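# Move the mug from its peg to stand upright

## Task

Lift the mug off the peg, set it on the table standing upright with the opening facing up, and release it so it stays that way without the robot.

## Robot and tools

ROBOT. Two arms: left_arm (on the +y side) and right_arm. Each carries a sixteen-motor, four-digit hand (index, middle, ring, thumb); right_arm has a right hand, left_arm its mirror-image left hand. Arm root links stand at about (+0.026, +0.296, 0) m for left_arm and (+0.030, -0.231, 0) m for right_arm, each yawed very slightly. A camera stand is fixed behind the arms. Objects may occasionally get a short nudge from outside.

FRAMES. Scene frame: origin at table-top height, halfway between the nominal arm bases; +x points out over the table, +z up, +y toward left_arm. Reported hand positions (metres), orientations (quat wxyz) and Hand targets use this frame. Each hand has a hand point near the base of the index and middle fingers. Its axes on the right hand: +z runs along the straightened fingers toward the tips; +x crosses the palm, away from the thumb; +y points out of the palm face (the face sits at y = -0.062). On the left hand +x points toward the thumb instead. A rigid mast near the wrist on the palm side (x +0.05 to +0.10, z -0.16 to -0.11, reaching y = +0.06; x signs flip on the left hand) can collide with things. Straight fingertips reach about 0.139 m beyond knuckles at z = -0.017. Fingertips carry rubber caps.

execute_actions(actions, cameras). actions is a list of actions; each action is a list of 1 to 15 rows, one row per 1/30 s step, so an action lasts 0.5 s. A short action repeats its final row to fill 15 steps. Every row is one flat list of 48 numbers, each in [-1, 1], covering both arms even if one is idle, in this order:
- 0-5: left_arm dx, dy, dz, rx, ry, rz
- 6-21: left hand's 16 hinge goals
- 22-23: left current_limit, speed
- 24-29: right_arm dx, dy, dz, rx, ry, rz
- 30-45: right hand's 16 hinge goals
- 46-47: right current_limit, speed
Arm numbers are an offset, not a pose: a displacement from the arm's Hand target as it stood when that action began, expressed along that Hand target's own axes. Every row in an action is measured from that same starting target, not from the row before; the next action starts from the new target, so sending the same offset again moves further. Scale: 1.0 equals 0.6 m for dx, dy, dz and 180 degrees for rx, ry, rz, which together form one rotation vector. All zeros asks the arm to hold (and re-requests the target).
Hinge order per hand: index_mcp, index_abd, index_pip, index_dip, middle_mcp, middle_abd, middle_pip, middle_dip, ring_mcp, ring_abd, ring_pip, ring_dip, thumb_cmc, thumb_axl, thumb_mcp, thumb_ipl. These are absolute goal angles, mapped linearly between each hinge's stops (degrees at +1 / at -1; value where straight): _mcp curls the finger toward the palm (+128/-18; -0.75); _abd swings it sideways away from the thumb (+60/-60; 0.00); _pip (+108/-29; -0.58); _dip (+117/-21; -0.70); thumb_cmc brings the thumb in front of the palm (+120/-20; -0.71); thumb_axl rolls it (+140/-27; -0.68); thumb_mcp (+109/-69; -0.23); thumb_ipl (+108/-77; -0.17). A 0 is a real goal; to keep a hand unchanged, echo back its hand_goal, hand_current_limit and hand_speed. current_limit maps -1..+1 to 0..550 mA (floor 11 mA) for all motors; low values may not lift a finger. speed sets motion rate at (speed+1)/2 of 8.5 rad/s. Initial values: current_limit +0.4, speed -0.6; last values persist.
cameras: list of names (cam_head_left, cam_head_right, cam_high, cam_left_wrist, cam_right_wrist, all 672x504) or ["all"]; [] for none. Omitted/null means all when actions is empty, otherwise none. An unknown name invalidates the call. An empty actions list just returns state and images.

zoom_image(camera, region): enlarges [x0, y0, x1, y1] pixels (top-left origin, at most 504 by 504) of that camera's most recent image; only cameras in the newest image set.
read_manual(section): licence texts only; no motion.
finished_scene(scene=1): ends the scene irreversibly; the mug must already be upright on the table and released.

RESULTS. Per arm: end_effector_position, end_effector_quat_wxyz, Hand target (last commanded pose after clipping; next offsets count from it), joint positions, velocities (may say "within noise" or be omitted), joint torques (include arm weight, offset and noisy; joints 3 and 4 wrap at ±28 N m). Per hand: hand_goal, hand_measured (same scale), hand_current_ma (positive pushes toward -1), hand_state per motor: moving, goal, blocked (stalled short of goal, pressing) or overload (shut down), plus hand_current_limit and hand_speed. Possible MOTOR HOT or OVER-TEMPERATURE FAULT lines.

BEHAVIOUR. Orientation commands are limited each step to 40 degrees from the measured orientation; one action may not reach its target. Hands often rest a few cm short or low (the elbow sags, more under load); waiting won't fix it, so send the remaining gap as an offset, or command higher. Tiny moves may not start. Near-singular wrist poses can swing the whole arm. A finger grips only while its goal lies past the object surface; repeating hand_measured relaxes the grip, repeating hand_goal keeps it. To stop pushing on something, command the target back past the hand.

AVOID. Dropping the mug or releasing it while moving; letting anything fall off the table or leaving it off the table; hard hits on fixed or heavy objects; arm-to-arm contact or one hand clamping the other; motors at 495 mA or more for 5 s (they shut off for 10 s); holding loads or stretched, unreachable poses for long (overheating at 100 °C drops the arm for 30-60 s). Any arm stop discards hand commands sent meanwhile. Time, including thinking, counts; smooth, low-effort motion is preferred.

Each tool is called after "Call:" by a JSON object that holds its "name" and its "arguments", one argument or row to a line.

## Session

Call:
{"name": "execute_actions", "arguments": {
  "actions": []
}}

Scene clock: 0.00 s.
left_arm: end_effector_position=(+0.2070, +0.5391, +0.3292) hand_goal=(-0.754, +0.000, -0.576, -0.696, -0.754, +0.000, -0.576, -0.696, -0.754, +0.000, -0.576, -0.696, -0.714, -0.678, -0.226, -0.168) hand_measured=(-0.754, +0.000, -0.576, -0.696, -0.754, +0.000, -0.576, -0.696, -0.754, +0.000, -0.576, -0.696, -0.714, -0.678, -0.226, -0.168) hand_current_ma=(+0, +0, +0, +0, +0, +0, +0, +0, +0, +0, +0, +0, +0, +0, +0, +0) hand_state=(goal, goal, goal, goal, goal, goal, goal, goal, goal, goal, goal, goal, goal, goal, goal, goal) hand_current_limit=0.40 hand_speed=-0.60 end_effector_quat_wxyz=(+0.265, -0.147, +0.947, -0.108) | right_arm: end_effector_position=(+0.5037, -0.2792, +0.3811) hand_goal=(-0.754, +0.000, -0.576, -0.696, -0.754, +0.000, -0.576, -0.696, -0.754, +0.000, -0.576, -0.696, -0.714, -0.678, -0.226, -0.168) hand_measured=(-0.754, +0.000, -0.576, -0.696, -0.754, +0.000, -0.576, -0.696, -0.754, +0.000, -0.576, -0.696, -0.714, -0.678, -0.226, -0.168) hand_current_ma=(+0, +0, +0, +0, +0, +0, +0, +0, +0, +0, +0, +0, +0, +0, +0, +0) hand_state=(goal, goal, goal, goal, goal, goal, goal, goal, goal, goal, goal, goal, goal, goal, goal, goal) hand_current_limit=0.40 hand_speed=-0.60 end_effector_quat_wxyz=(+0.196, +0.843, +0.501, +0.026)
Joint positions: left_arm=[1.021 0.924 1.21 -1.641 0.544 -0.941] | right_arm=[0.198 1.301 1.475 -1.543 0.347 0.624]
Joint velocities: within noise
Joint torques (N m): no reading
Heat: left arm: hottest shoulder 32 °C; right arm: hottest waist 34 °C.
Hand target: left_arm +0.2088, +0.5420, +0.3377; +0.271, -0.144, +0.946, -0.101 | right_arm +0.5066, -0.2788, +0.3943; +0.202, +0.843, +0.498, +0.040

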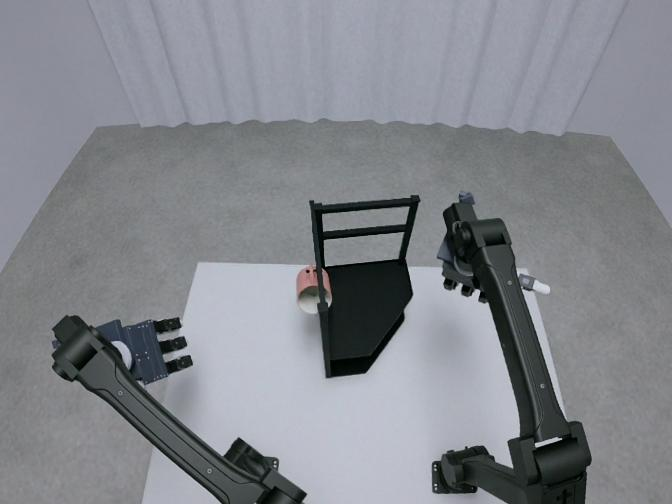

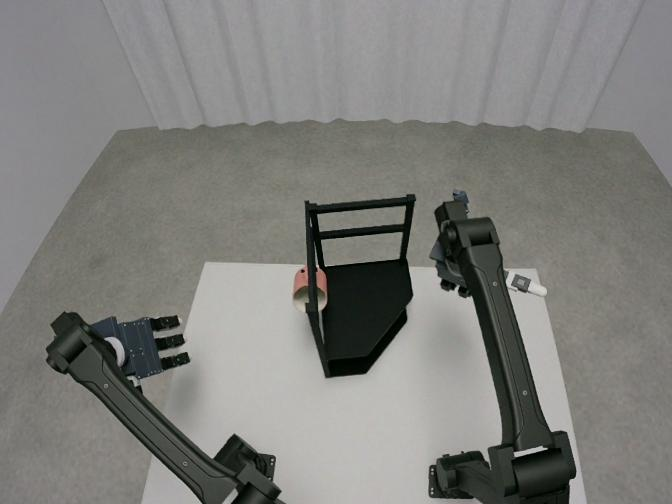

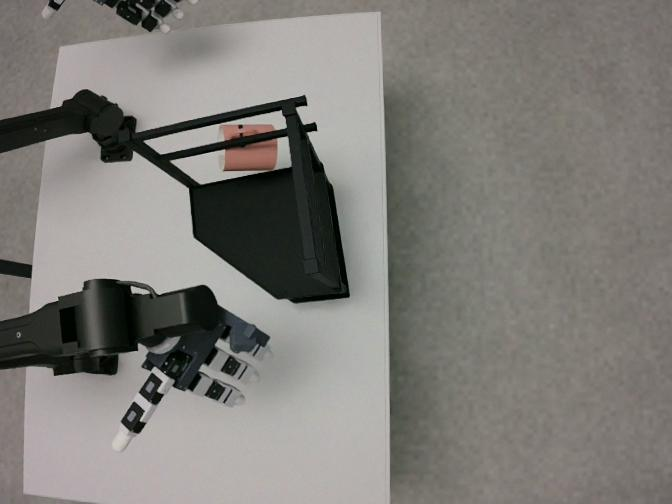

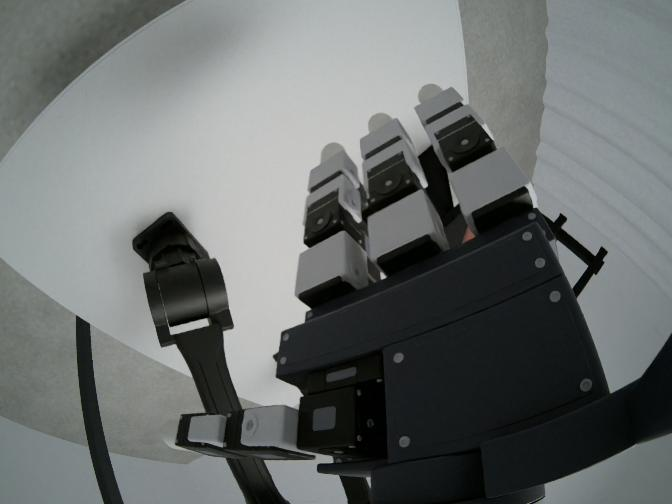

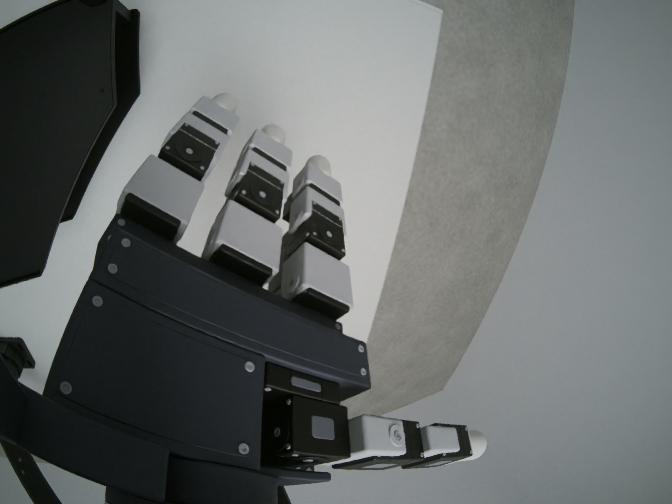

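Call:
{"name": "zoom_image", "arguments": {
  "camera": "cam_head_left",
  "region": [260, 180, 440, 390]
}}

Call:
{"name": "zoom_image", "arguments": {
  "camera": "cam_head_right",
  "region": [260, 180, 440, 390]
}}

Call:
{"name": "zoom_image", "arguments": {
  "camera": "cam_high",
  "region": [80, 70, 380, 310]
}}

Call:
{"name": "zoom_image", "arguments": {
  "camera": "cam_left_wrist",
  "region": [420, 160, 620, 310]
}}

Scaled by 2.400.

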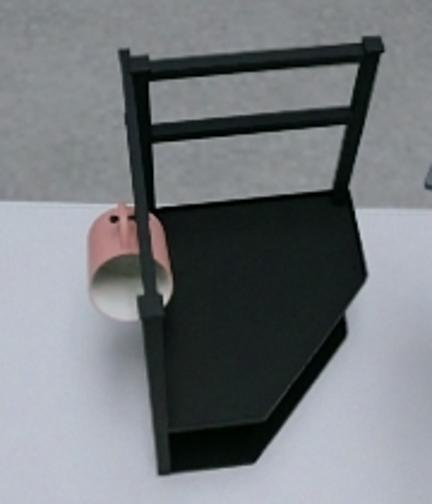

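Scaled by 2.400.

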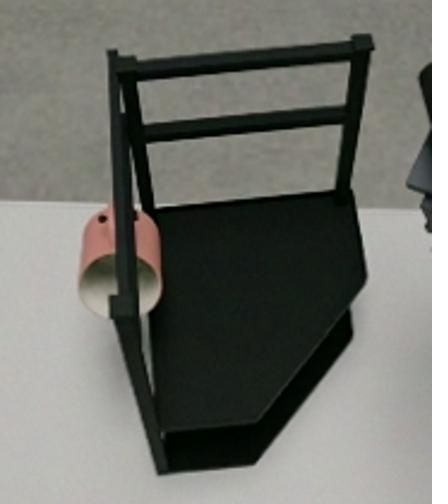

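Scaled by 1.680.

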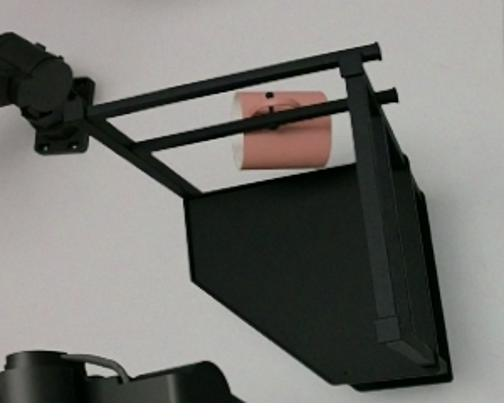

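Scaled by 2.520 from the camera's 672x504 image, which has a finer 960x720 frame.

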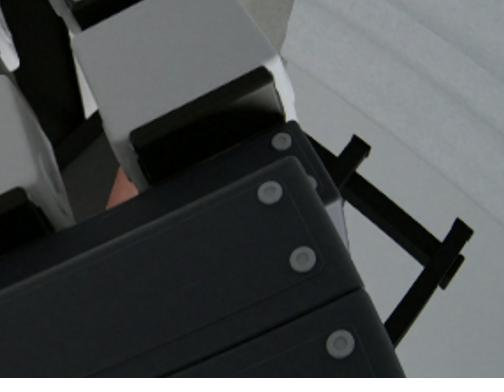

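Call:
{"name": "zoom_image", "arguments": {
  "camera": "cam_high",
  "region": [0, 0, 400, 504]
}}

Call:
{"name": "zoom_image", "arguments": {
  "camera": "cam_high",
  "region": [120, 80, 360, 220]
}}

Call:
{"name": "zoom_image", "arguments": {
  "camera": "cam_head_left",
  "region": [280, 190, 350, 330]
}}

Call:
{"name": "zoom_image", "arguments": {
  "camera": "cam_head_right",
  "region": [280, 190, 350, 330]
}}

Scaled by 1.000.

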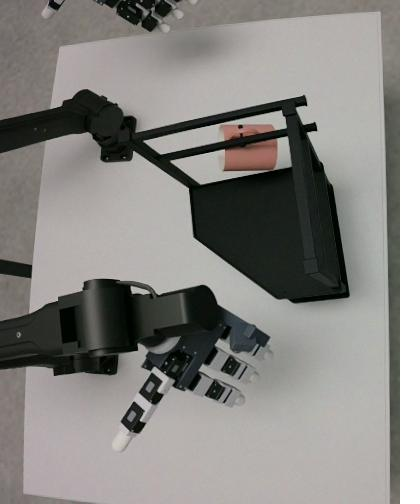

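Scaled by 2.100.

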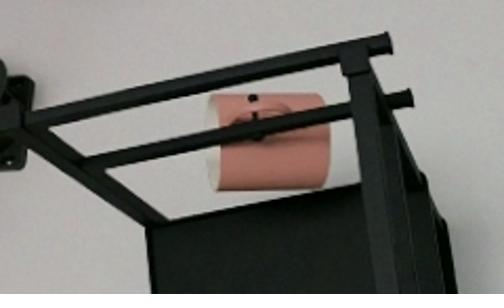

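Scaled by 3.600.

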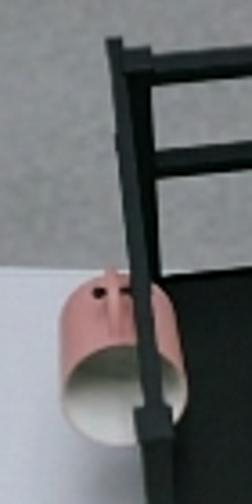

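Scaled by 3.600.

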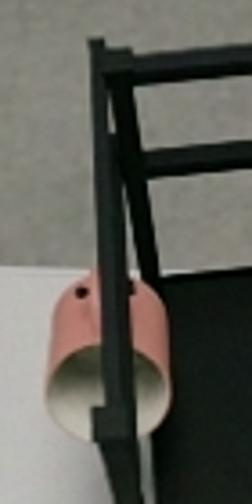

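Call:
{"name": "zoom_image", "arguments": {
  "camera": "cam_high",
  "region": [20, 240, 300, 460]
}}

Call:
{"name": "zoom_image", "arguments": {
  "camera": "cam_high",
  "region": [0, 0, 220, 200]
}}

Call:
{"name": "zoom_image", "arguments": {
  "camera": "cam_high",
  "region": [200, 80, 360, 310]
}}

Call:
{"name": "zoom_image", "arguments": {
  "camera": "cam_head_left",
  "region": [400, 170, 600, 504]
}}

Call:
{"name": "zoom_image", "arguments": {
  "camera": "cam_head_left",
  "region": [40, 300, 320, 504]
}}

Scaled by 1.800.

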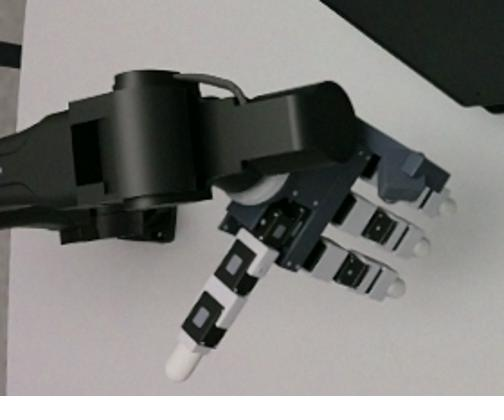

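Scaled by 2.291.

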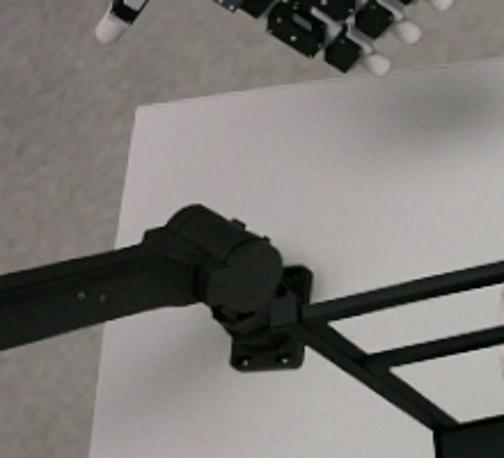

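Scaled by 2.191.

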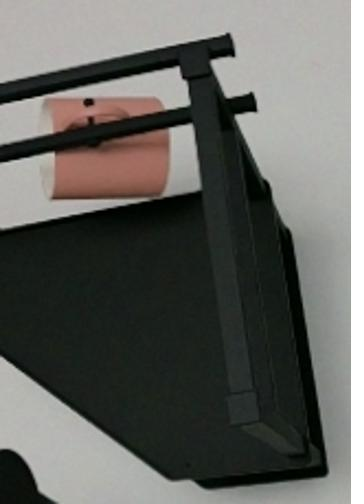

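Scaled by 1.509.

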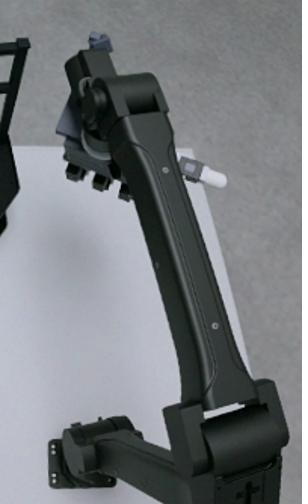

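Scaled by 1.800.

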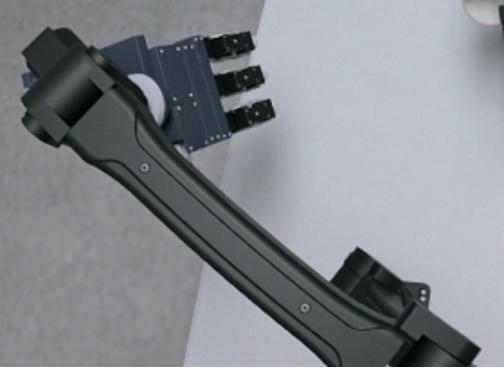

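Call:
{"name": "execute_actions", "arguments": {
  "actions": [
    [[-0.0071,-0.0267,0.0254,-0.0112,-0.067,0.1086,-0.754,0,-0.576,-0.696,-0.754,0,-0.576,-0.696,-0.754,0,-0.576,-0.696,-0.714,-0.678,-0.226,-0.168,0.4,-0.6,0,0,0,0,0,0,-0.754,0,-0.576,-0.696,-0.754,0,-0.576,-0.696,-0.754,0,-0.576,-0.696,-0.714,-0.678,-0.226,-0.168,0.4,-0.6]],
    [[-0.0104,-0.0245,0.0263,-0.0112,-0.067,0.1086,-0.754,0,-0.576,-0.696,-0.754,0,-0.576,-0.696,-0.754,0,-0.576,-0.696,-0.714,-0.678,-0.226,-0.168,0.4,-0.6,0,0,0,0,0,0,-0.754,0,-0.576,-0.696,-0.754,0,-0.576,-0.696,-0.754,0,-0.576,-0.696,-0.714,-0.678,-0.226,-0.168,0.4,-0.6]]
  ]
}}

Scene clock: 46.93 s.
left_arm: end_effector_position=(+0.2399, +0.5068, +0.3276) hand_goal=(-0.754, +0.000, -0.576, -0.696, -0.754, +0.000, -0.576, -0.696, -0.754, +0.000, -0.576, -0.696, -0.714, -0.678, -0.226, -0.168) hand_measured=(-0.754, -0.002, -0.576, -0.696, -0.752, -0.002, -0.576, -0.696, -0.752, -0.002, -0.576, -0.696, -0.714, -0.678, -0.224, -0.168) hand_current_ma=(+3, -2, -2, +0, +3, -2, -2, +0, +3, -2, -2, +0, +3, +2, +6, +1) hand_state=(goal, goal, goal, goal, goal, goal, goal, goal, goal, goal, goal, goal, goal, goal, goal, goal) hand_current_limit=0.40 hand_speed=-0.60 end_effector_quat_wxyz=(+0.471, +0.150, +0.867, +0.058) | right_arm: end_effector_position=(+0.5037, -0.2792, +0.3811) hand_goal=(-0.754, +0.000, -0.576, -0.696, -0.754, +0.000, -0.576, -0.696, -0.754, +0.000, -0.576, -0.696, -0.714, -0.678, -0.226, -0.168) hand_measured=(-0.754, +0.000, -0.576, -0.696, -0.754, +0.000, -0.576, -0.696, -0.754, +0.000, -0.576, -0.696, -0.714, -0.678, -0.224, -0.168) hand_current_ma=(+1, +0, -2, +0, +1, +0, -2, +0, +1, +0, -2, +0, -2, +2, +8, +1) hand_state=(goal, goal, goal, goal, goal, goal, goal, goal, goal, goal, goal, goal, goal, goal, goal, goal) hand_current_limit=0.40 hand_speed=-0.60 end_effector_quat_wxyz=(+0.196, +0.843, +0.501, +0.026)
Joint positions: left_arm=[1.148 0.559 0.811 -1.29 0.879 -0.359] | right_arm=[0.198 1.301 1.475 -1.543 0.347 0.624]
Joint torques (N m): left_arm=[2.49 1.67 9.87 1.36 1.18 0.26] | right_arm=[-0.38 -8.76 9.26 0.36 0.48 0.01]
Heat: left arm: hottest elbow 34 °C; right arm: hottest elbow 38 °C.
Hand target: left_arm +0.2391, +0.5114, +0.3252; +0.472, +0.151, +0.867, +0.059 | right_arm +0.5066, -0.2788, +0.3943; +0.202, +0.843, +0.498, +0.040
Off the commanded pose: left_arm 0.005 m, 0 deg | right_arm 0.014 m, 2 deg.

Call:
{"name": "execute_actions", "arguments": {
  "actions": [
    [[-0.0126,-0.0215,0.028,-0.0112,-0.067,0.1086,-0.754,0,-0.576,-0.696,-0.754,0,-0.576,-0.696,-0.754,0,-0.576,-0.696,-0.714,-0.678,-0.226,-0.168,0.4,-0.6,0,0,0,0,0,0,-0.754,0,-0.576,-0.696,-0.754,0,-0.576,-0.696,-0.754,0,-0.576,-0.696,-0.714,-0.678,-0.226,-0.168,0.4,-0.6]],
    [[-0.0133,-0.0181,0.03,-0.0112,-0.067,0.1086,-0.754,0,-0.576,-0.696,-0.754,0,-0.576,-0.696,-0.754,0,-0.576,-0.696,-0.714,-0.678,-0.226,-0.168,0.4,-0.6,0,0,0,0,0,0,-0.754,0,-0.576,-0.696,-0.754,0,-0.576,-0.696,-0.754,0,-0.576,-0.696,-0.714,-0.678,-0.226,-0.168,0.4,-0.6]],
    [[-0.0123,-0.0148,0.0322,-0.0112,-0.067,0.1086,-0.754,0,-0.576,-0.696,-0.754,0,-0.576,-0.696,-0.754,0,-0.576,-0.696,-0.714,-0.678,-0.226,-0.168,0.4,-0.6,0,0,0,0,0,0,-0.754,0,-0.576,-0.696,-0.754,0,-0.576,-0.696,-0.754,0,-0.576,-0.696,-0.714,-0.678,-0.226,-0.168,0.4,-0.6]],
    [[-0.0099,-0.0121,0.0341,-0.0112,-0.067,0.1086,-0.754,0,-0.576,-0.696,-0.754,0,-0.576,-0.696,-0.754,0,-0.576,-0.696,-0.714,-0.678,-0.226,-0.168,0.4,-0.6,0,0,0,0,0,0,-0.754,0,-0.576,-0.696,-0.754,0,-0.576,-0.696,-0.754,0,-0.576,-0.696,-0.714,-0.678,-0.226,-0.168,0.4,-0.6]]
  ],
  "cameras": ["all"]
}}

Scene clock: 50.07 s.
left_arm: end_effector_position=(+0.2980, +0.4507, +0.2946) hand_goal=(-0.754, +0.000, -0.576, -0.696, -0.754, +0.000, -0.576, -0.696, -0.754, +0.000, -0.576, -0.696, -0.714, -0.678, -0.226, -0.168) hand_measured=(-0.762, -0.002, -0.576, -0.696, -0.762, -0.002, -0.576, -0.696, -0.762, -0.002, -0.576, -0.696, -0.722, -0.678, -0.224, -0.168) hand_current_ma=(-25, -5, -2, +0, -30, -5, -2, +0, -30, -4, -2, +0, -29, +2, +5, +1) hand_state=(goal, goal, goal, goal, goal, goal, goal, goal, goal, goal, goal, goal, goal, goal, goal, goal) hand_current_limit=0.40 hand_speed=-0.60 end_effector_quat_wxyz=(+0.608, +0.595, +0.382, +0.362) | right_arm: end_effector_position=(+0.5037, -0.2792, +0.3811) hand_goal=(-0.754, +0.000, -0.576, -0.696, -0.754, +0.000, -0.576, -0.696, -0.754, +0.000, -0.576, -0.696, -0.714, -0.678, -0.226, -0.168) hand_measured=(-0.754, +0.000, -0.576, -0.696, -0.754, +0.000, -0.576, -0.696, -0.754, +0.000, -0.576, -0.696, -0.714, -0.678, -0.224, -0.168) hand_current_ma=(+1, +0, -2, +0, +1, +0, -2, +0, +1, +0, -2, +0, -2, +2, +8, +1) hand_state=(goal, goal, goal, goal, goal, goal, goal, goal, goal, goal, goal, goal, goal, goal, goal, goal) hand_current_limit=0.40 hand_speed=-0.60 end_effector_quat_wxyz=(+0.196, +0.843, +0.501, +0.026)
Joint positions: left_arm=[1.132 0.996 0.388 -0.266 1.571 0.84] | right_arm=[0.198 1.301 1.475 -1.543 0.347 0.624]
Joint torques (N m): left_arm=[0.5 -1.26 9.7 1.58 1.46 0.29] | right_arm=[0.21 -8.76 9.4 0.43 0.47 -0.02]
Heat: left arm: hottest elbow 34 °C; right arm: hottest elbow 38 °C.
Hand target: left_arm +0.3000, +0.4500, +0.2999; +0.627, +0.627, +0.327, +0.327 | right_arm +0.5066, -0.2788, +0.3943; +0.202, +0.843, +0.498, +0.040
Off the commanded pose: left_arm 0.006 m, 9 deg | right_arm 0.014 m, 2 deg.
joint sent to its limit (left arm) — joint 5 (wrist yaw), upper limit. The joint targets are off in orientation, not in position.

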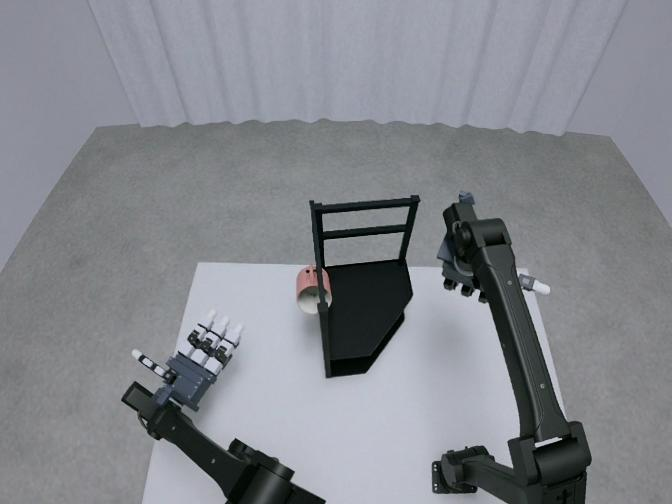

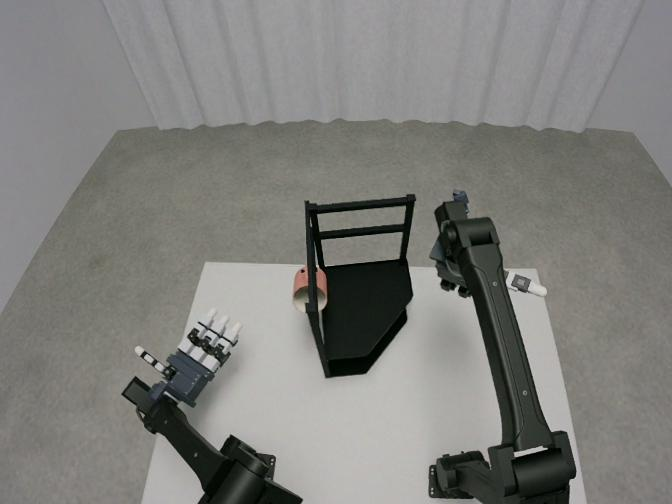

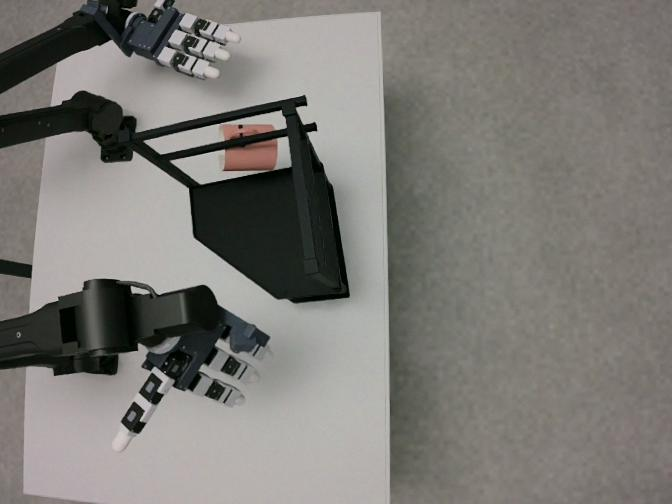

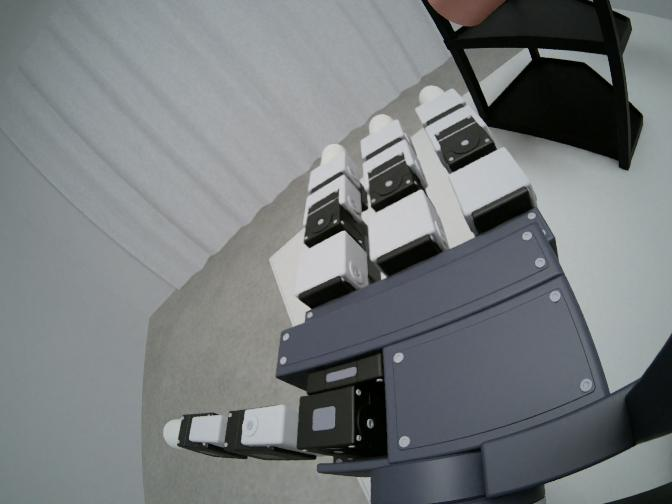

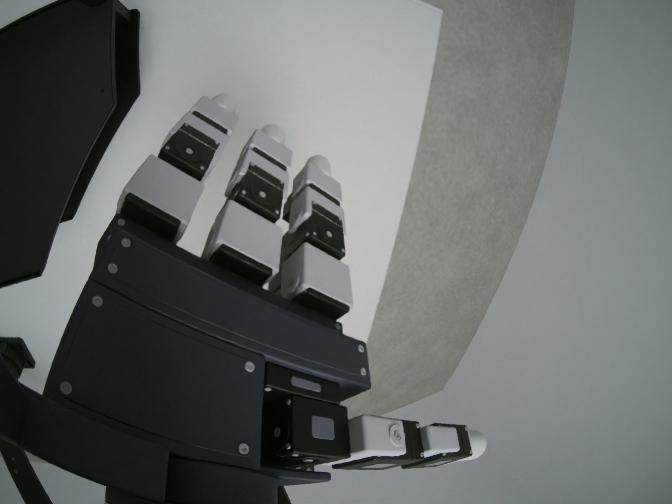

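Call:
{"name": "zoom_image", "arguments": {
  "camera": "cam_left_wrist",
  "region": [380, 0, 672, 200]
}}

Call:
{"name": "zoom_image", "arguments": {
  "camera": "cam_high",
  "region": [120, 0, 350, 200]
}}

Call:
{"name": "zoom_image", "arguments": {
  "camera": "cam_head_left",
  "region": [110, 250, 350, 420]
}}

Scaled by 1.726 from the camera's 672x504 image, which has a finer 960x720 frame.

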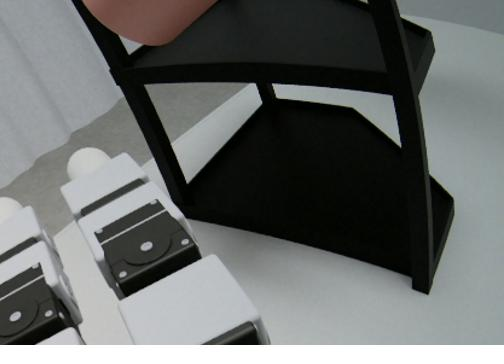

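Scaled by 2.191.

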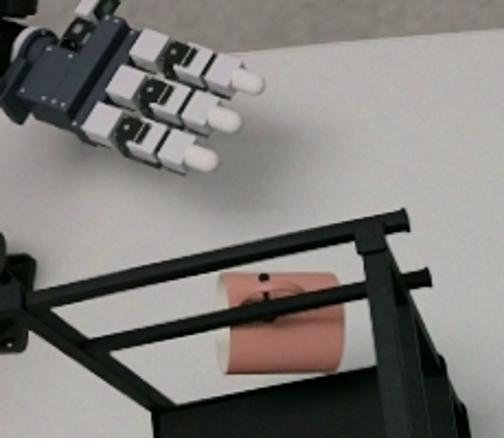

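Scaled by 2.100.

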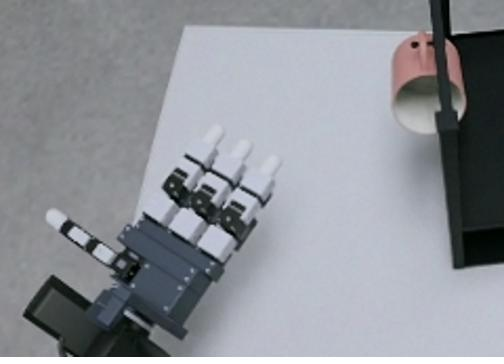

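Call:
{"name": "execute_actions", "arguments": {
  "actions": [
    [[-0.0152,-0.0317,0.0832,0.0411,-0.065,-0.0042,-0.65,0,-0.576,-0.696,-0.65,0,-0.576,-0.696,-0.65,0,-0.576,-0.696,-0.3,-0.678,-0.3,-0.168,0.4,-0.6,0,0,0,0,0,0,-0.754,0,-0.576,-0.696,-0.754,0,-0.576,-0.696,-0.754,0,-0.576,-0.696,-0.714,-0.678,-0.226,-0.168,0.4,-0.6]],
    [[0.0027,-0.0205,0.0878,0.0411,-0.065,-0.0042,-0.55,0,-0.576,-0.696,-0.55,0,-0.576,-0.696,-0.55,0,-0.576,-0.696,0.1,-0.678,-0.45,-0.168,0.4,-0.6,0,0,0,0,0,0,-0.754,0,-0.576,-0.696,-0.754,0,-0.576,-0.696,-0.754,0,-0.576,-0.696,-0.714,-0.678,-0.226,-0.168,0.4,-0.6]],
    [[0.0207,-0.0092,0.0873,0.0411,-0.065,-0.0042,-0.45,0,-0.576,-0.696,-0.45,0,-0.576,-0.696,-0.45,0,-0.576,-0.696,0.4,-0.678,-0.56,-0.168,0.4,-0.6,0,0,0,0,0,0,-0.754,0,-0.576,-0.696,-0.754,0,-0.576,-0.696,-0.754,0,-0.576,-0.696,-0.714,-0.678,-0.226,-0.168,0.4,-0.6]],
    [[0.0382,0.0022,0.0817,0.0411,-0.065,-0.0042,-0.342,0,-0.576,-0.696,-0.342,0,-0.576,-0.696,-0.342,0,-0.576,-0.696,0.571,-0.678,-0.56,-0.168,0.4,-0.6,0,0,0,0,0,0,-0.754,0,-0.576,-0.696,-0.754,0,-0.576,-0.696,-0.754,0,-0.576,-0.696,-0.714,-0.678,-0.226,-0.168,0.4,-0.6]]
  ],
  "cameras": ["cam_head_left","cam_high","cam_left_wrist"]
}}

Scene clock: 59.70 s.
left_arm: end_effector_position=(+0.4195, +0.3635, +0.2504) hand_goal=(-0.342, +0.000, -0.576, -0.696, -0.342, +0.000, -0.576, -0.696, -0.342, +0.000, -0.576, -0.696, +0.570, -0.678, -0.560, -0.168) hand_measured=(-0.362, -0.002, -0.576, -0.696, -0.364, -0.002, -0.576, -0.696, -0.364, -0.002, -0.576, -0.696, +0.562, -0.678, -0.560, -0.168) hand_current_ma=(-73, -5, -2, +0, -89, -5, -2, +0, -88, -4, -2, +0, -24, +2, -2, +1) hand_state=(goal, goal, goal, goal, blocked, goal, goal, goal, blocked, goal, goal, goal, goal, goal, goal, goal) hand_current_limit=0.40 hand_speed=-0.60 end_effector_quat_wxyz=(+0.653, +0.674, +0.299, +0.171) | right_arm: end_effector_position=(+0.5037, -0.2792, +0.3811) hand_goal=(-0.754, +0.000, -0.576, -0.696, -0.754, +0.000, -0.576, -0.696, -0.754, +0.000, -0.576, -0.696, -0.714, -0.678, -0.226, -0.168) hand_measured=(-0.754, +0.000, -0.576, -0.696, -0.754, +0.000, -0.576, -0.696, -0.754, +0.000, -0.576, -0.696, -0.714, -0.678, -0.224, -0.168) hand_current_ma=(+1, +0, -2, +0, +1, +0, -2, +0, +1, +0, -2, +0, -2, +2, +8, +1) hand_state=(goal, goal, goal, goal, goal, goal, goal, goal, goal, goal, goal, goal, goal, goal, goal, goal) hand_current_limit=0.40 hand_speed=-0.60 end_effector_quat_wxyz=(+0.196, +0.843, +0.501, +0.026)
Joint positions: left_arm=[0.658 1.349 0.594 -0.394 1.475 0.985] | right_arm=[0.198 1.301 1.475 -1.543 0.347 0.624]
Joint torques (N m): left_arm=[1.67 -6.18 7.32 0.99 1.51 0.09] | right_arm=[-0.26 -8.7 9.32 0.28 0.5 0.05]
Heat: left arm: hottest elbow 34 °C; right arm: hottest elbow 39 °C.
Hand target: left_arm +0.4282, +0.3671, +0.2568; +0.618, +0.740, +0.243, +0.107 | right_arm +0.5066, -0.2788, +0.3943; +0.202, +0.843, +0.498, +0.040
Off the commanded pose: left_arm 0.011 m, 13 deg | right_arm 0.014 m, 2 deg.
led back after a hold (left arm): the arm was led back toward your command in small steps, so it may still be short of it.
previous command not reached (left arm): moving toward its pose would have brought two parts of the arm too close to each other.
pose unreachable (left arm): on one or more control steps of this call, first in action 1 (counted from 0), this arm could not follow its commanded pose, so it was not sent that pose on those steps. On the call's last step it was still not sent that pose. It may still have moved: this result reports where it is.
cause: moving toward the commanded pose would bring two parts of the arm too close to each other (joints 4 (wrist pitch) to 6 (wrist roll) lie between them).
Images, in order (width x height): cam_head_left 672x504, cam_high 672x504, cam_left_wrist 672x504.

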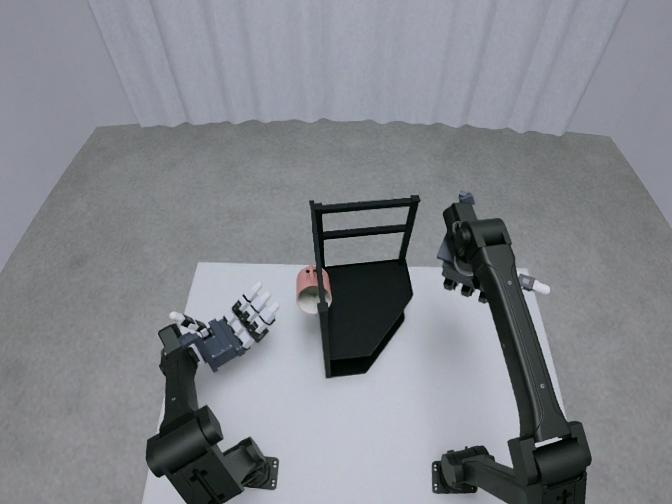

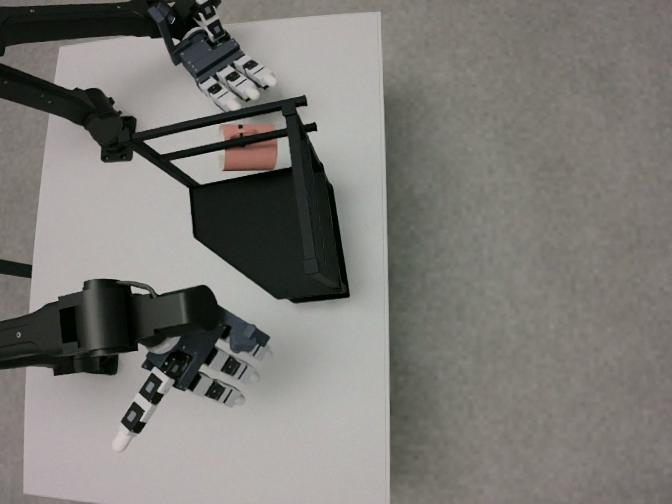

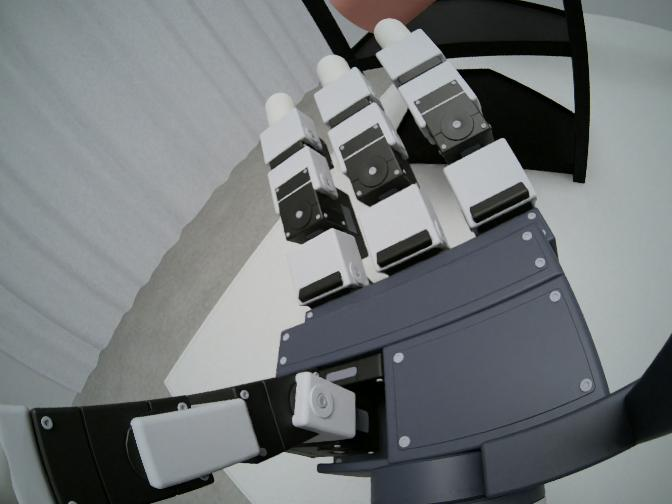

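Call:
{"name": "execute_actions", "arguments": {
  "actions": [],
  "cameras": ["all"]
}}

Scene clock: 61.77 s.
left_arm: end_effector_position=(+0.4195, +0.3635, +0.2504) hand_goal=(-0.342, +0.000, -0.576, -0.696, -0.342, +0.000, -0.576, -0.696, -0.342, +0.000, -0.576, -0.696, +0.570, -0.678, -0.560, -0.168) hand_measured=(-0.362, -0.002, -0.576, -0.696, -0.364, -0.002, -0.576, -0.696, -0.364, -0.002, -0.576, -0.696, +0.562, -0.678, -0.560, -0.168) hand_current_ma=(-73, -5, -2, +0, -89, -5, -2, +0, -88, -4, -2, +0, -24, +2, -2, +1) hand_state=(goal, goal, goal, goal, blocked, goal, goal, goal, blocked, goal, goal, goal, goal, goal, goal, goal) hand_current_limit=0.40 hand_speed=-0.60 end_effector_quat_wxyz=(+0.653, +0.674, +0.299, +0.171) | right_arm: end_effector_position=(+0.5037, -0.2792, +0.3811) hand_goal=(-0.754, +0.000, -0.576, -0.696, -0.754, +0.000, -0.576, -0.696, -0.754, +0.000, -0.576, -0.696, -0.714, -0.678, -0.226, -0.168) hand_measured=(-0.754, +0.000, -0.576, -0.696, -0.754, +0.000, -0.576, -0.696, -0.754, +0.000, -0.576, -0.696, -0.714, -0.678, -0.224, -0.168) hand_current_ma=(+1, +0, -2, +0, +1, +0, -2, +0, +1, +0, -2, +0, -2, +2, +8, +1) hand_state=(goal, goal, goal, goal, goal, goal, goal, goal, goal, goal, goal, goal, goal, goal, goal, goal) hand_current_limit=0.40 hand_speed=-0.60 end_effector_quat_wxyz=(+0.196, +0.843, +0.501, +0.026)
Joint positions: left_arm=[0.658 1.349 0.594 -0.394 1.475 0.985] | right_arm=[0.198 1.301 1.475 -1.543 0.347 0.624]
Joint velocities: within noise
Joint torques (N m): left_arm=[1.49 -6.24 7.41 1.01 1.54 0.09] | right_arm=[-0.38 -8.64 9.24 0.24 0.49 0.03]
Heat: left arm: hottest elbow 34 °C; right arm: hottest elbow 39 °C.
Hand target: left_arm +0.4282, +0.3671, +0.2568; +0.618, +0.740, +0.243, +0.107 | right_arm +0.5066, -0.2788, +0.3943; +0.202, +0.843, +0.498, +0.040
Off the commanded pose: left_arm 0.011 m, 13 deg | right_arm 0.014 m, 2 deg.
previous command not reached (left arm): moving toward its pose would have brought two parts of the arm too close to each other.

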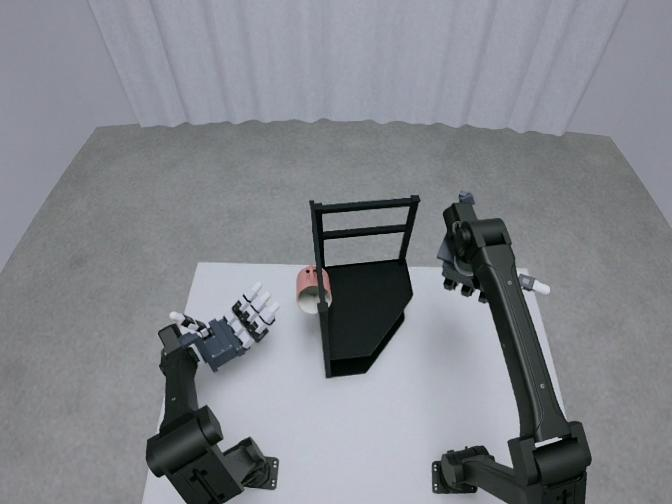

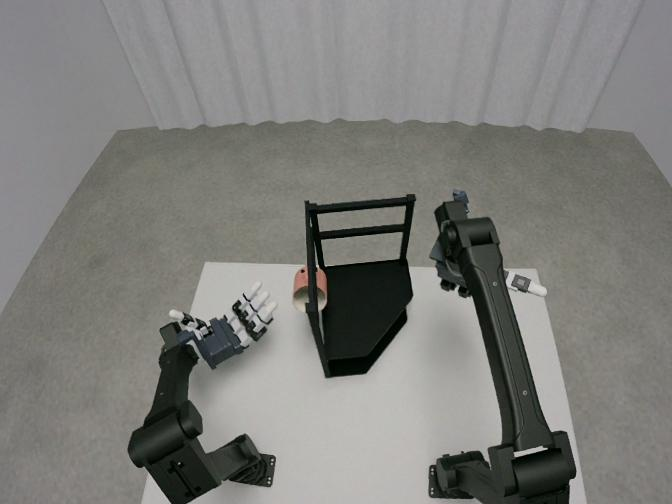

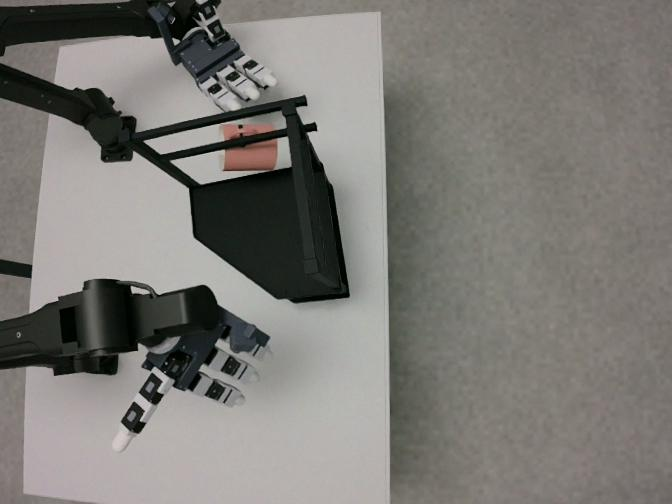

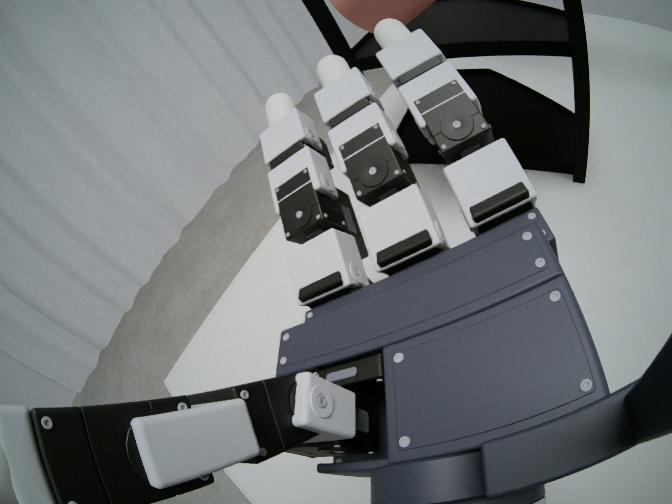

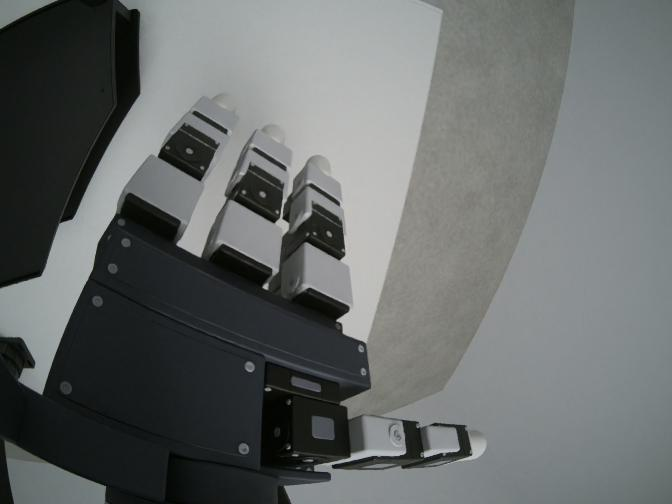

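Call:
{"name": "execute_actions", "arguments": {
  "actions": [
    [[-0.002,-0.005,0.064,0.0517,0.0015,-0.0535,-0.342,0,-0.576,-0.696,-0.342,0,-0.576,-0.696,-0.342,0,-0.576,-0.696,0.571,-0.678,-0.56,-0.168,0.4,-0.6,0,0,0,0,0,0,-0.754,0,-0.576,-0.696,-0.754,0,-0.576,-0.696,-0.754,0,-0.576,-0.696,-0.714,-0.678,-0.226,-0.168,0.4,-0.6]],
    [[-0.002,-0.005,0.064,0.0517,0.0015,-0.0535,-0.342,0,-0.576,-0.696,-0.342,0,-0.576,-0.696,-0.342,0,-0.576,-0.696,0.571,-0.678,-0.56,-0.168,0.4,-0.6,0,0,0,0,0,0,-0.754,0,-0.576,-0.696,-0.754,0,-0.576,-0.696,-0.754,0,-0.576,-0.696,-0.714,-0.678,-0.226,-0.168,0.4,-0.6]]
  ],
  "cameras": ["cam_head_left","cam_high"]
}}

Scene clock: 72.07 s.
left_arm: end_effector_position=(+0.4473, +0.3000, +0.2220) hand_goal=(-0.342, +0.000, -0.576, -0.696, -0.342, +0.000, -0.576, -0.696, -0.342, +0.000, -0.576, -0.696, +0.570, -0.678, -0.560, -0.168) hand_measured=(-0.360, -0.002, -0.576, -0.696, -0.362, -0.002, -0.576, -0.696, -0.362, -0.002, -0.576, -0.696, +0.562, -0.678, -0.560, -0.168) hand_current_ma=(-66, -5, -2, +0, -81, -5, -2, +0, -80, -4, -2, +0, -23, +2, -2, +1) hand_state=(goal, goal, goal, goal, blocked, goal, goal, goal, blocked, goal, goal, goal, goal, goal, goal, goal) hand_current_limit=0.40 hand_speed=-0.60 end_effector_quat_wxyz=(+0.503, +0.769, +0.392, -0.034) | right_arm: end_effector_position=(+0.5037, -0.2792, +0.3811) hand_goal=(-0.754, +0.000, -0.576, -0.696, -0.754, +0.000, -0.576, -0.696, -0.754, +0.000, -0.576, -0.696, -0.714, -0.678, -0.226, -0.168) hand_measured=(-0.754, +0.000, -0.576, -0.696, -0.754, +0.000, -0.576, -0.696, -0.754, +0.000, -0.576, -0.696, -0.714, -0.678, -0.224, -0.168) hand_current_ma=(+1, +0, -2, +0, +1, +0, -2, +0, +1, +0, -2, +0, -2, +2, +8, +1) hand_state=(goal, goal, goal, goal, goal, goal, goal, goal, goal, goal, goal, goal, goal, goal, goal, goal) hand_current_limit=0.40 hand_speed=-0.60 end_effector_quat_wxyz=(+0.196, +0.843, +0.501, +0.026)
Joint positions: left_arm=[0.488 1.339 0.827 -1.165 1.053 1.154] | right_arm=[0.198 1.301 1.475 -1.543 0.347 0.624]
Joint torques (N m): left_arm=[0.85 -5.83 11.14 -0.21 1.3 0.32] | right_arm=[-0.85 -8.47 9.35 0.18 0.46 0.09]
Heat: left arm: hottest elbow 34 °C; right arm: hottest elbow 39 °C.
Hand target: left_arm +0.4576, +0.3015, +0.2297; +0.499, +0.778, +0.380, -0.034 | right_arm +0.5066, -0.2788, +0.3943; +0.202, +0.843, +0.498, +0.040
Off the commanded pose: left_arm 0.013 m, 2 deg | right_arm 0.014 m, 2 deg.
held back during your reply time (left arm), on 90 control steps: two parts of the arm were too close to each other, or the arm's last command would have brought them too close.
led back after a hold (left arm): the arm was led back toward your command in small steps, so it may still be short of it.
Images, in order (width x height): cam_head_left 672x504, cam_high 672x504.

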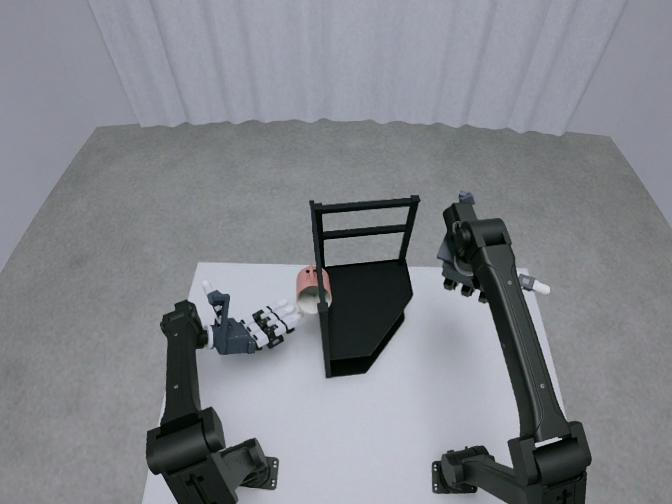

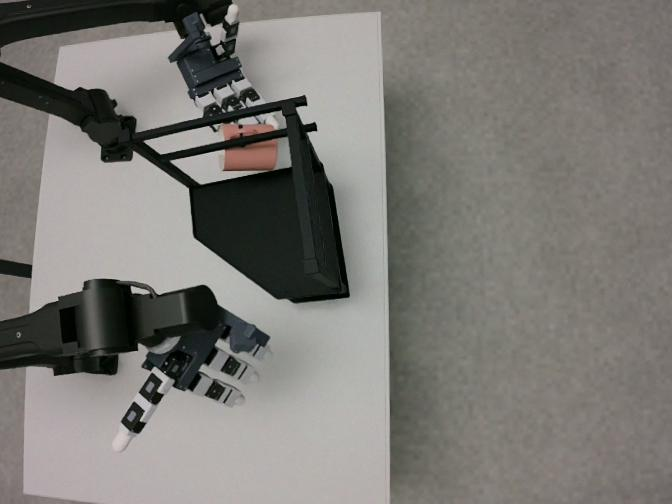

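Call:
{"name": "execute_actions", "arguments": {
  "actions": [
    [[-0.0074,0.0308,0.0593,0.0122,-0.0326,0.0322,-0.342,0,-0.576,-0.696,-0.342,0,-0.576,-0.696,-0.342,0,-0.576,-0.696,0.571,-0.678,-0.56,-0.168,0.4,-0.6,0,0,0,0,0,0,-0.754,0,-0.576,-0.696,-0.754,0,-0.576,-0.696,-0.754,0,-0.576,-0.696,-0.714,-0.678,-0.226,-0.168,0.4,-0.6]],
    [[-0.0074,0.0308,0.0593,0.0122,-0.0326,0.0322,-0.342,0,-0.576,-0.696,-0.342,0,-0.576,-0.696,-0.342,0,-0.576,-0.696,0.571,-0.678,-0.56,-0.168,0.4,-0.6,0,0,0,0,0,0,-0.754,0,-0.576,-0.696,-0.754,0,-0.576,-0.696,-0.754,0,-0.576,-0.696,-0.714,-0.678,-0.226,-0.168,0.4,-0.6]]
  ],
  "cameras": ["cam_head_left","cam_high","cam_left_wrist"]
}}

Scene clock: 75.40 s.
left_arm: end_effector_position=(+0.4822, +0.2281, +0.2209) hand_goal=(-0.342, +0.000, -0.576, -0.696, -0.342, +0.000, -0.576, -0.696, -0.342, +0.000, -0.576, -0.696, +0.570, -0.678, -0.560, -0.168) hand_measured=(-0.360, -0.002, -0.576, -0.696, -0.362, -0.002, -0.576, -0.696, -0.362, -0.002, -0.576, -0.696, +0.562, -0.678, -0.560, -0.168) hand_current_ma=(-65, -5, -2, +0, -80, -5, -2, +0, -80, -4, -2, +0, -23, +2, -2, +1) hand_state=(goal, goal, goal, goal, blocked, goal, goal, goal, blocked, goal, goal, goal, goal, goal, goal, goal) hand_current_limit=0.40 hand_speed=-0.60 end_effector_quat_wxyz=(+0.506, +0.821, +0.253, -0.081) | right_arm: end_effector_position=(+0.5037, -0.2792, +0.3811) hand_goal=(-0.754, +0.000, -0.576, -0.696, -0.754, +0.000, -0.576, -0.696, -0.754, +0.000, -0.576, -0.696, -0.714, -0.678, -0.226, -0.168) hand_measured=(-0.754, +0.000, -0.576, -0.696, -0.754, +0.000, -0.576, -0.696, -0.754, +0.000, -0.576, -0.696, -0.714, -0.678, -0.224, -0.168) hand_current_ma=(+1, +0, -2, +0, +1, +0, -2, +0, +1, +0, -2, +0, -2, +2, +8, +1) hand_state=(goal, goal, goal, goal, goal, goal, goal, goal, goal, goal, goal, goal, goal, goal, goal, goal) hand_current_limit=0.40 hand_speed=-0.60 end_effector_quat_wxyz=(+0.196, +0.843, +0.501, +0.026)
Joint positions: left_arm=[0.303 1.539 1.004 -1.288 1.059 1.4] | right_arm=[0.198 1.301 1.475 -1.543 0.347 0.624]
Joint torques (N m): left_arm=[0.67 -8.53 10.85 -0.39 1.44 0.3] | right_arm=[-0.44 -8.76 9.4 0.39 0.48 0.03]
Heat: left arm: hottest elbow 34 °C; right arm: hottest elbow 39 °C.
Hand target: left_arm +0.4924, +0.2291, +0.2265; +0.506, +0.823, +0.245, -0.077 | right_arm +0.5066, -0.2788, +0.3943; +0.202, +0.843, +0.498, +0.040
Off the commanded pose: left_arm 0.012 m, 1 deg | right_arm 0.014 m, 2 deg.
Images, in order (width x height): cam_head_left 672x504, cam_high 672x504, cam_left_wrist 672x504.

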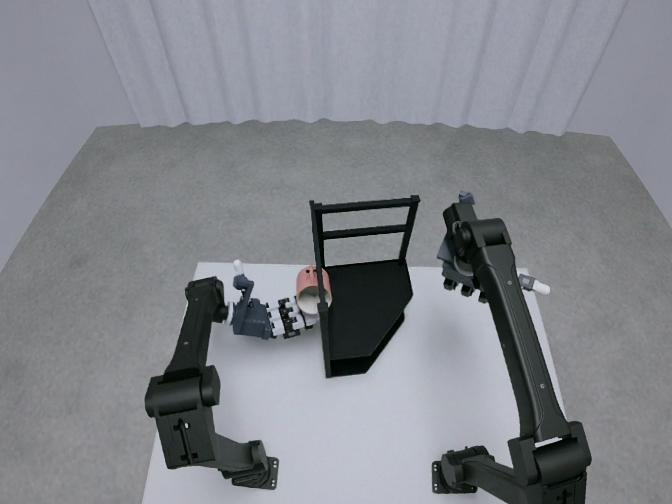

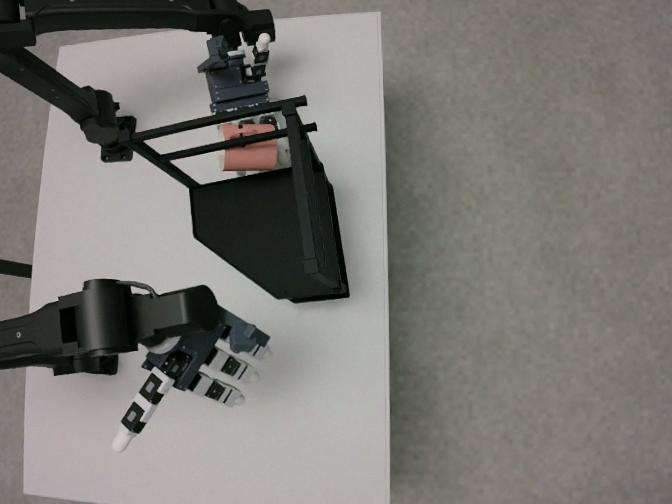

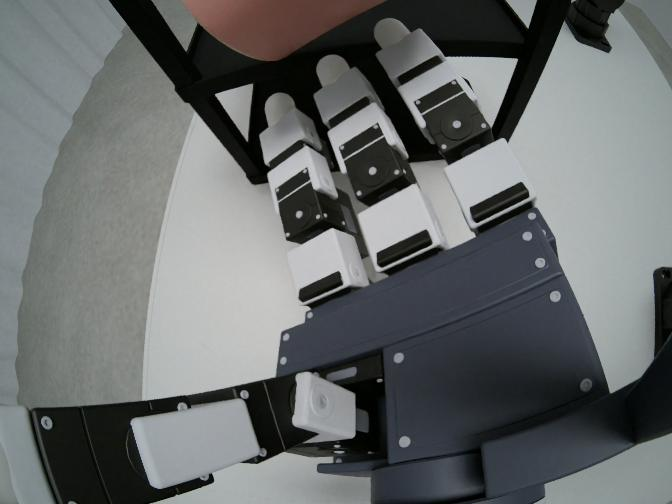

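Call:
{"name": "zoom_image", "arguments": {
  "camera": "cam_head_left",
  "region": [200, 180, 380, 360]
}}

Call:
{"name": "zoom_image", "arguments": {
  "camera": "cam_high",
  "region": [170, 20, 350, 200]
}}

Scaled by 2.800.

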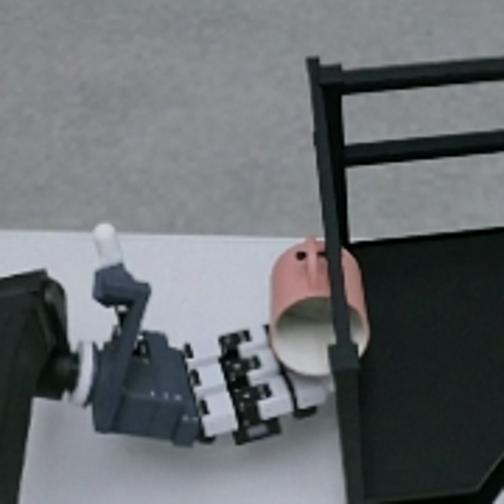

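Scaled by 2.800.

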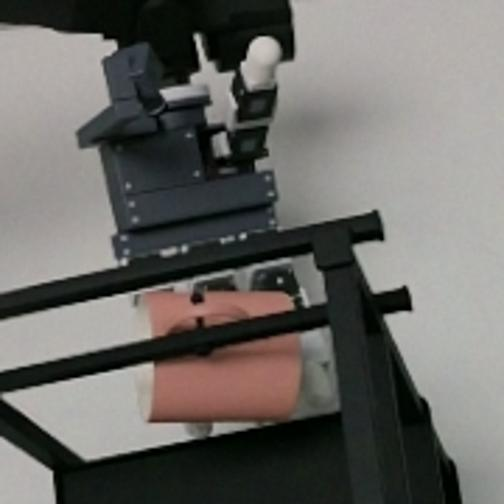

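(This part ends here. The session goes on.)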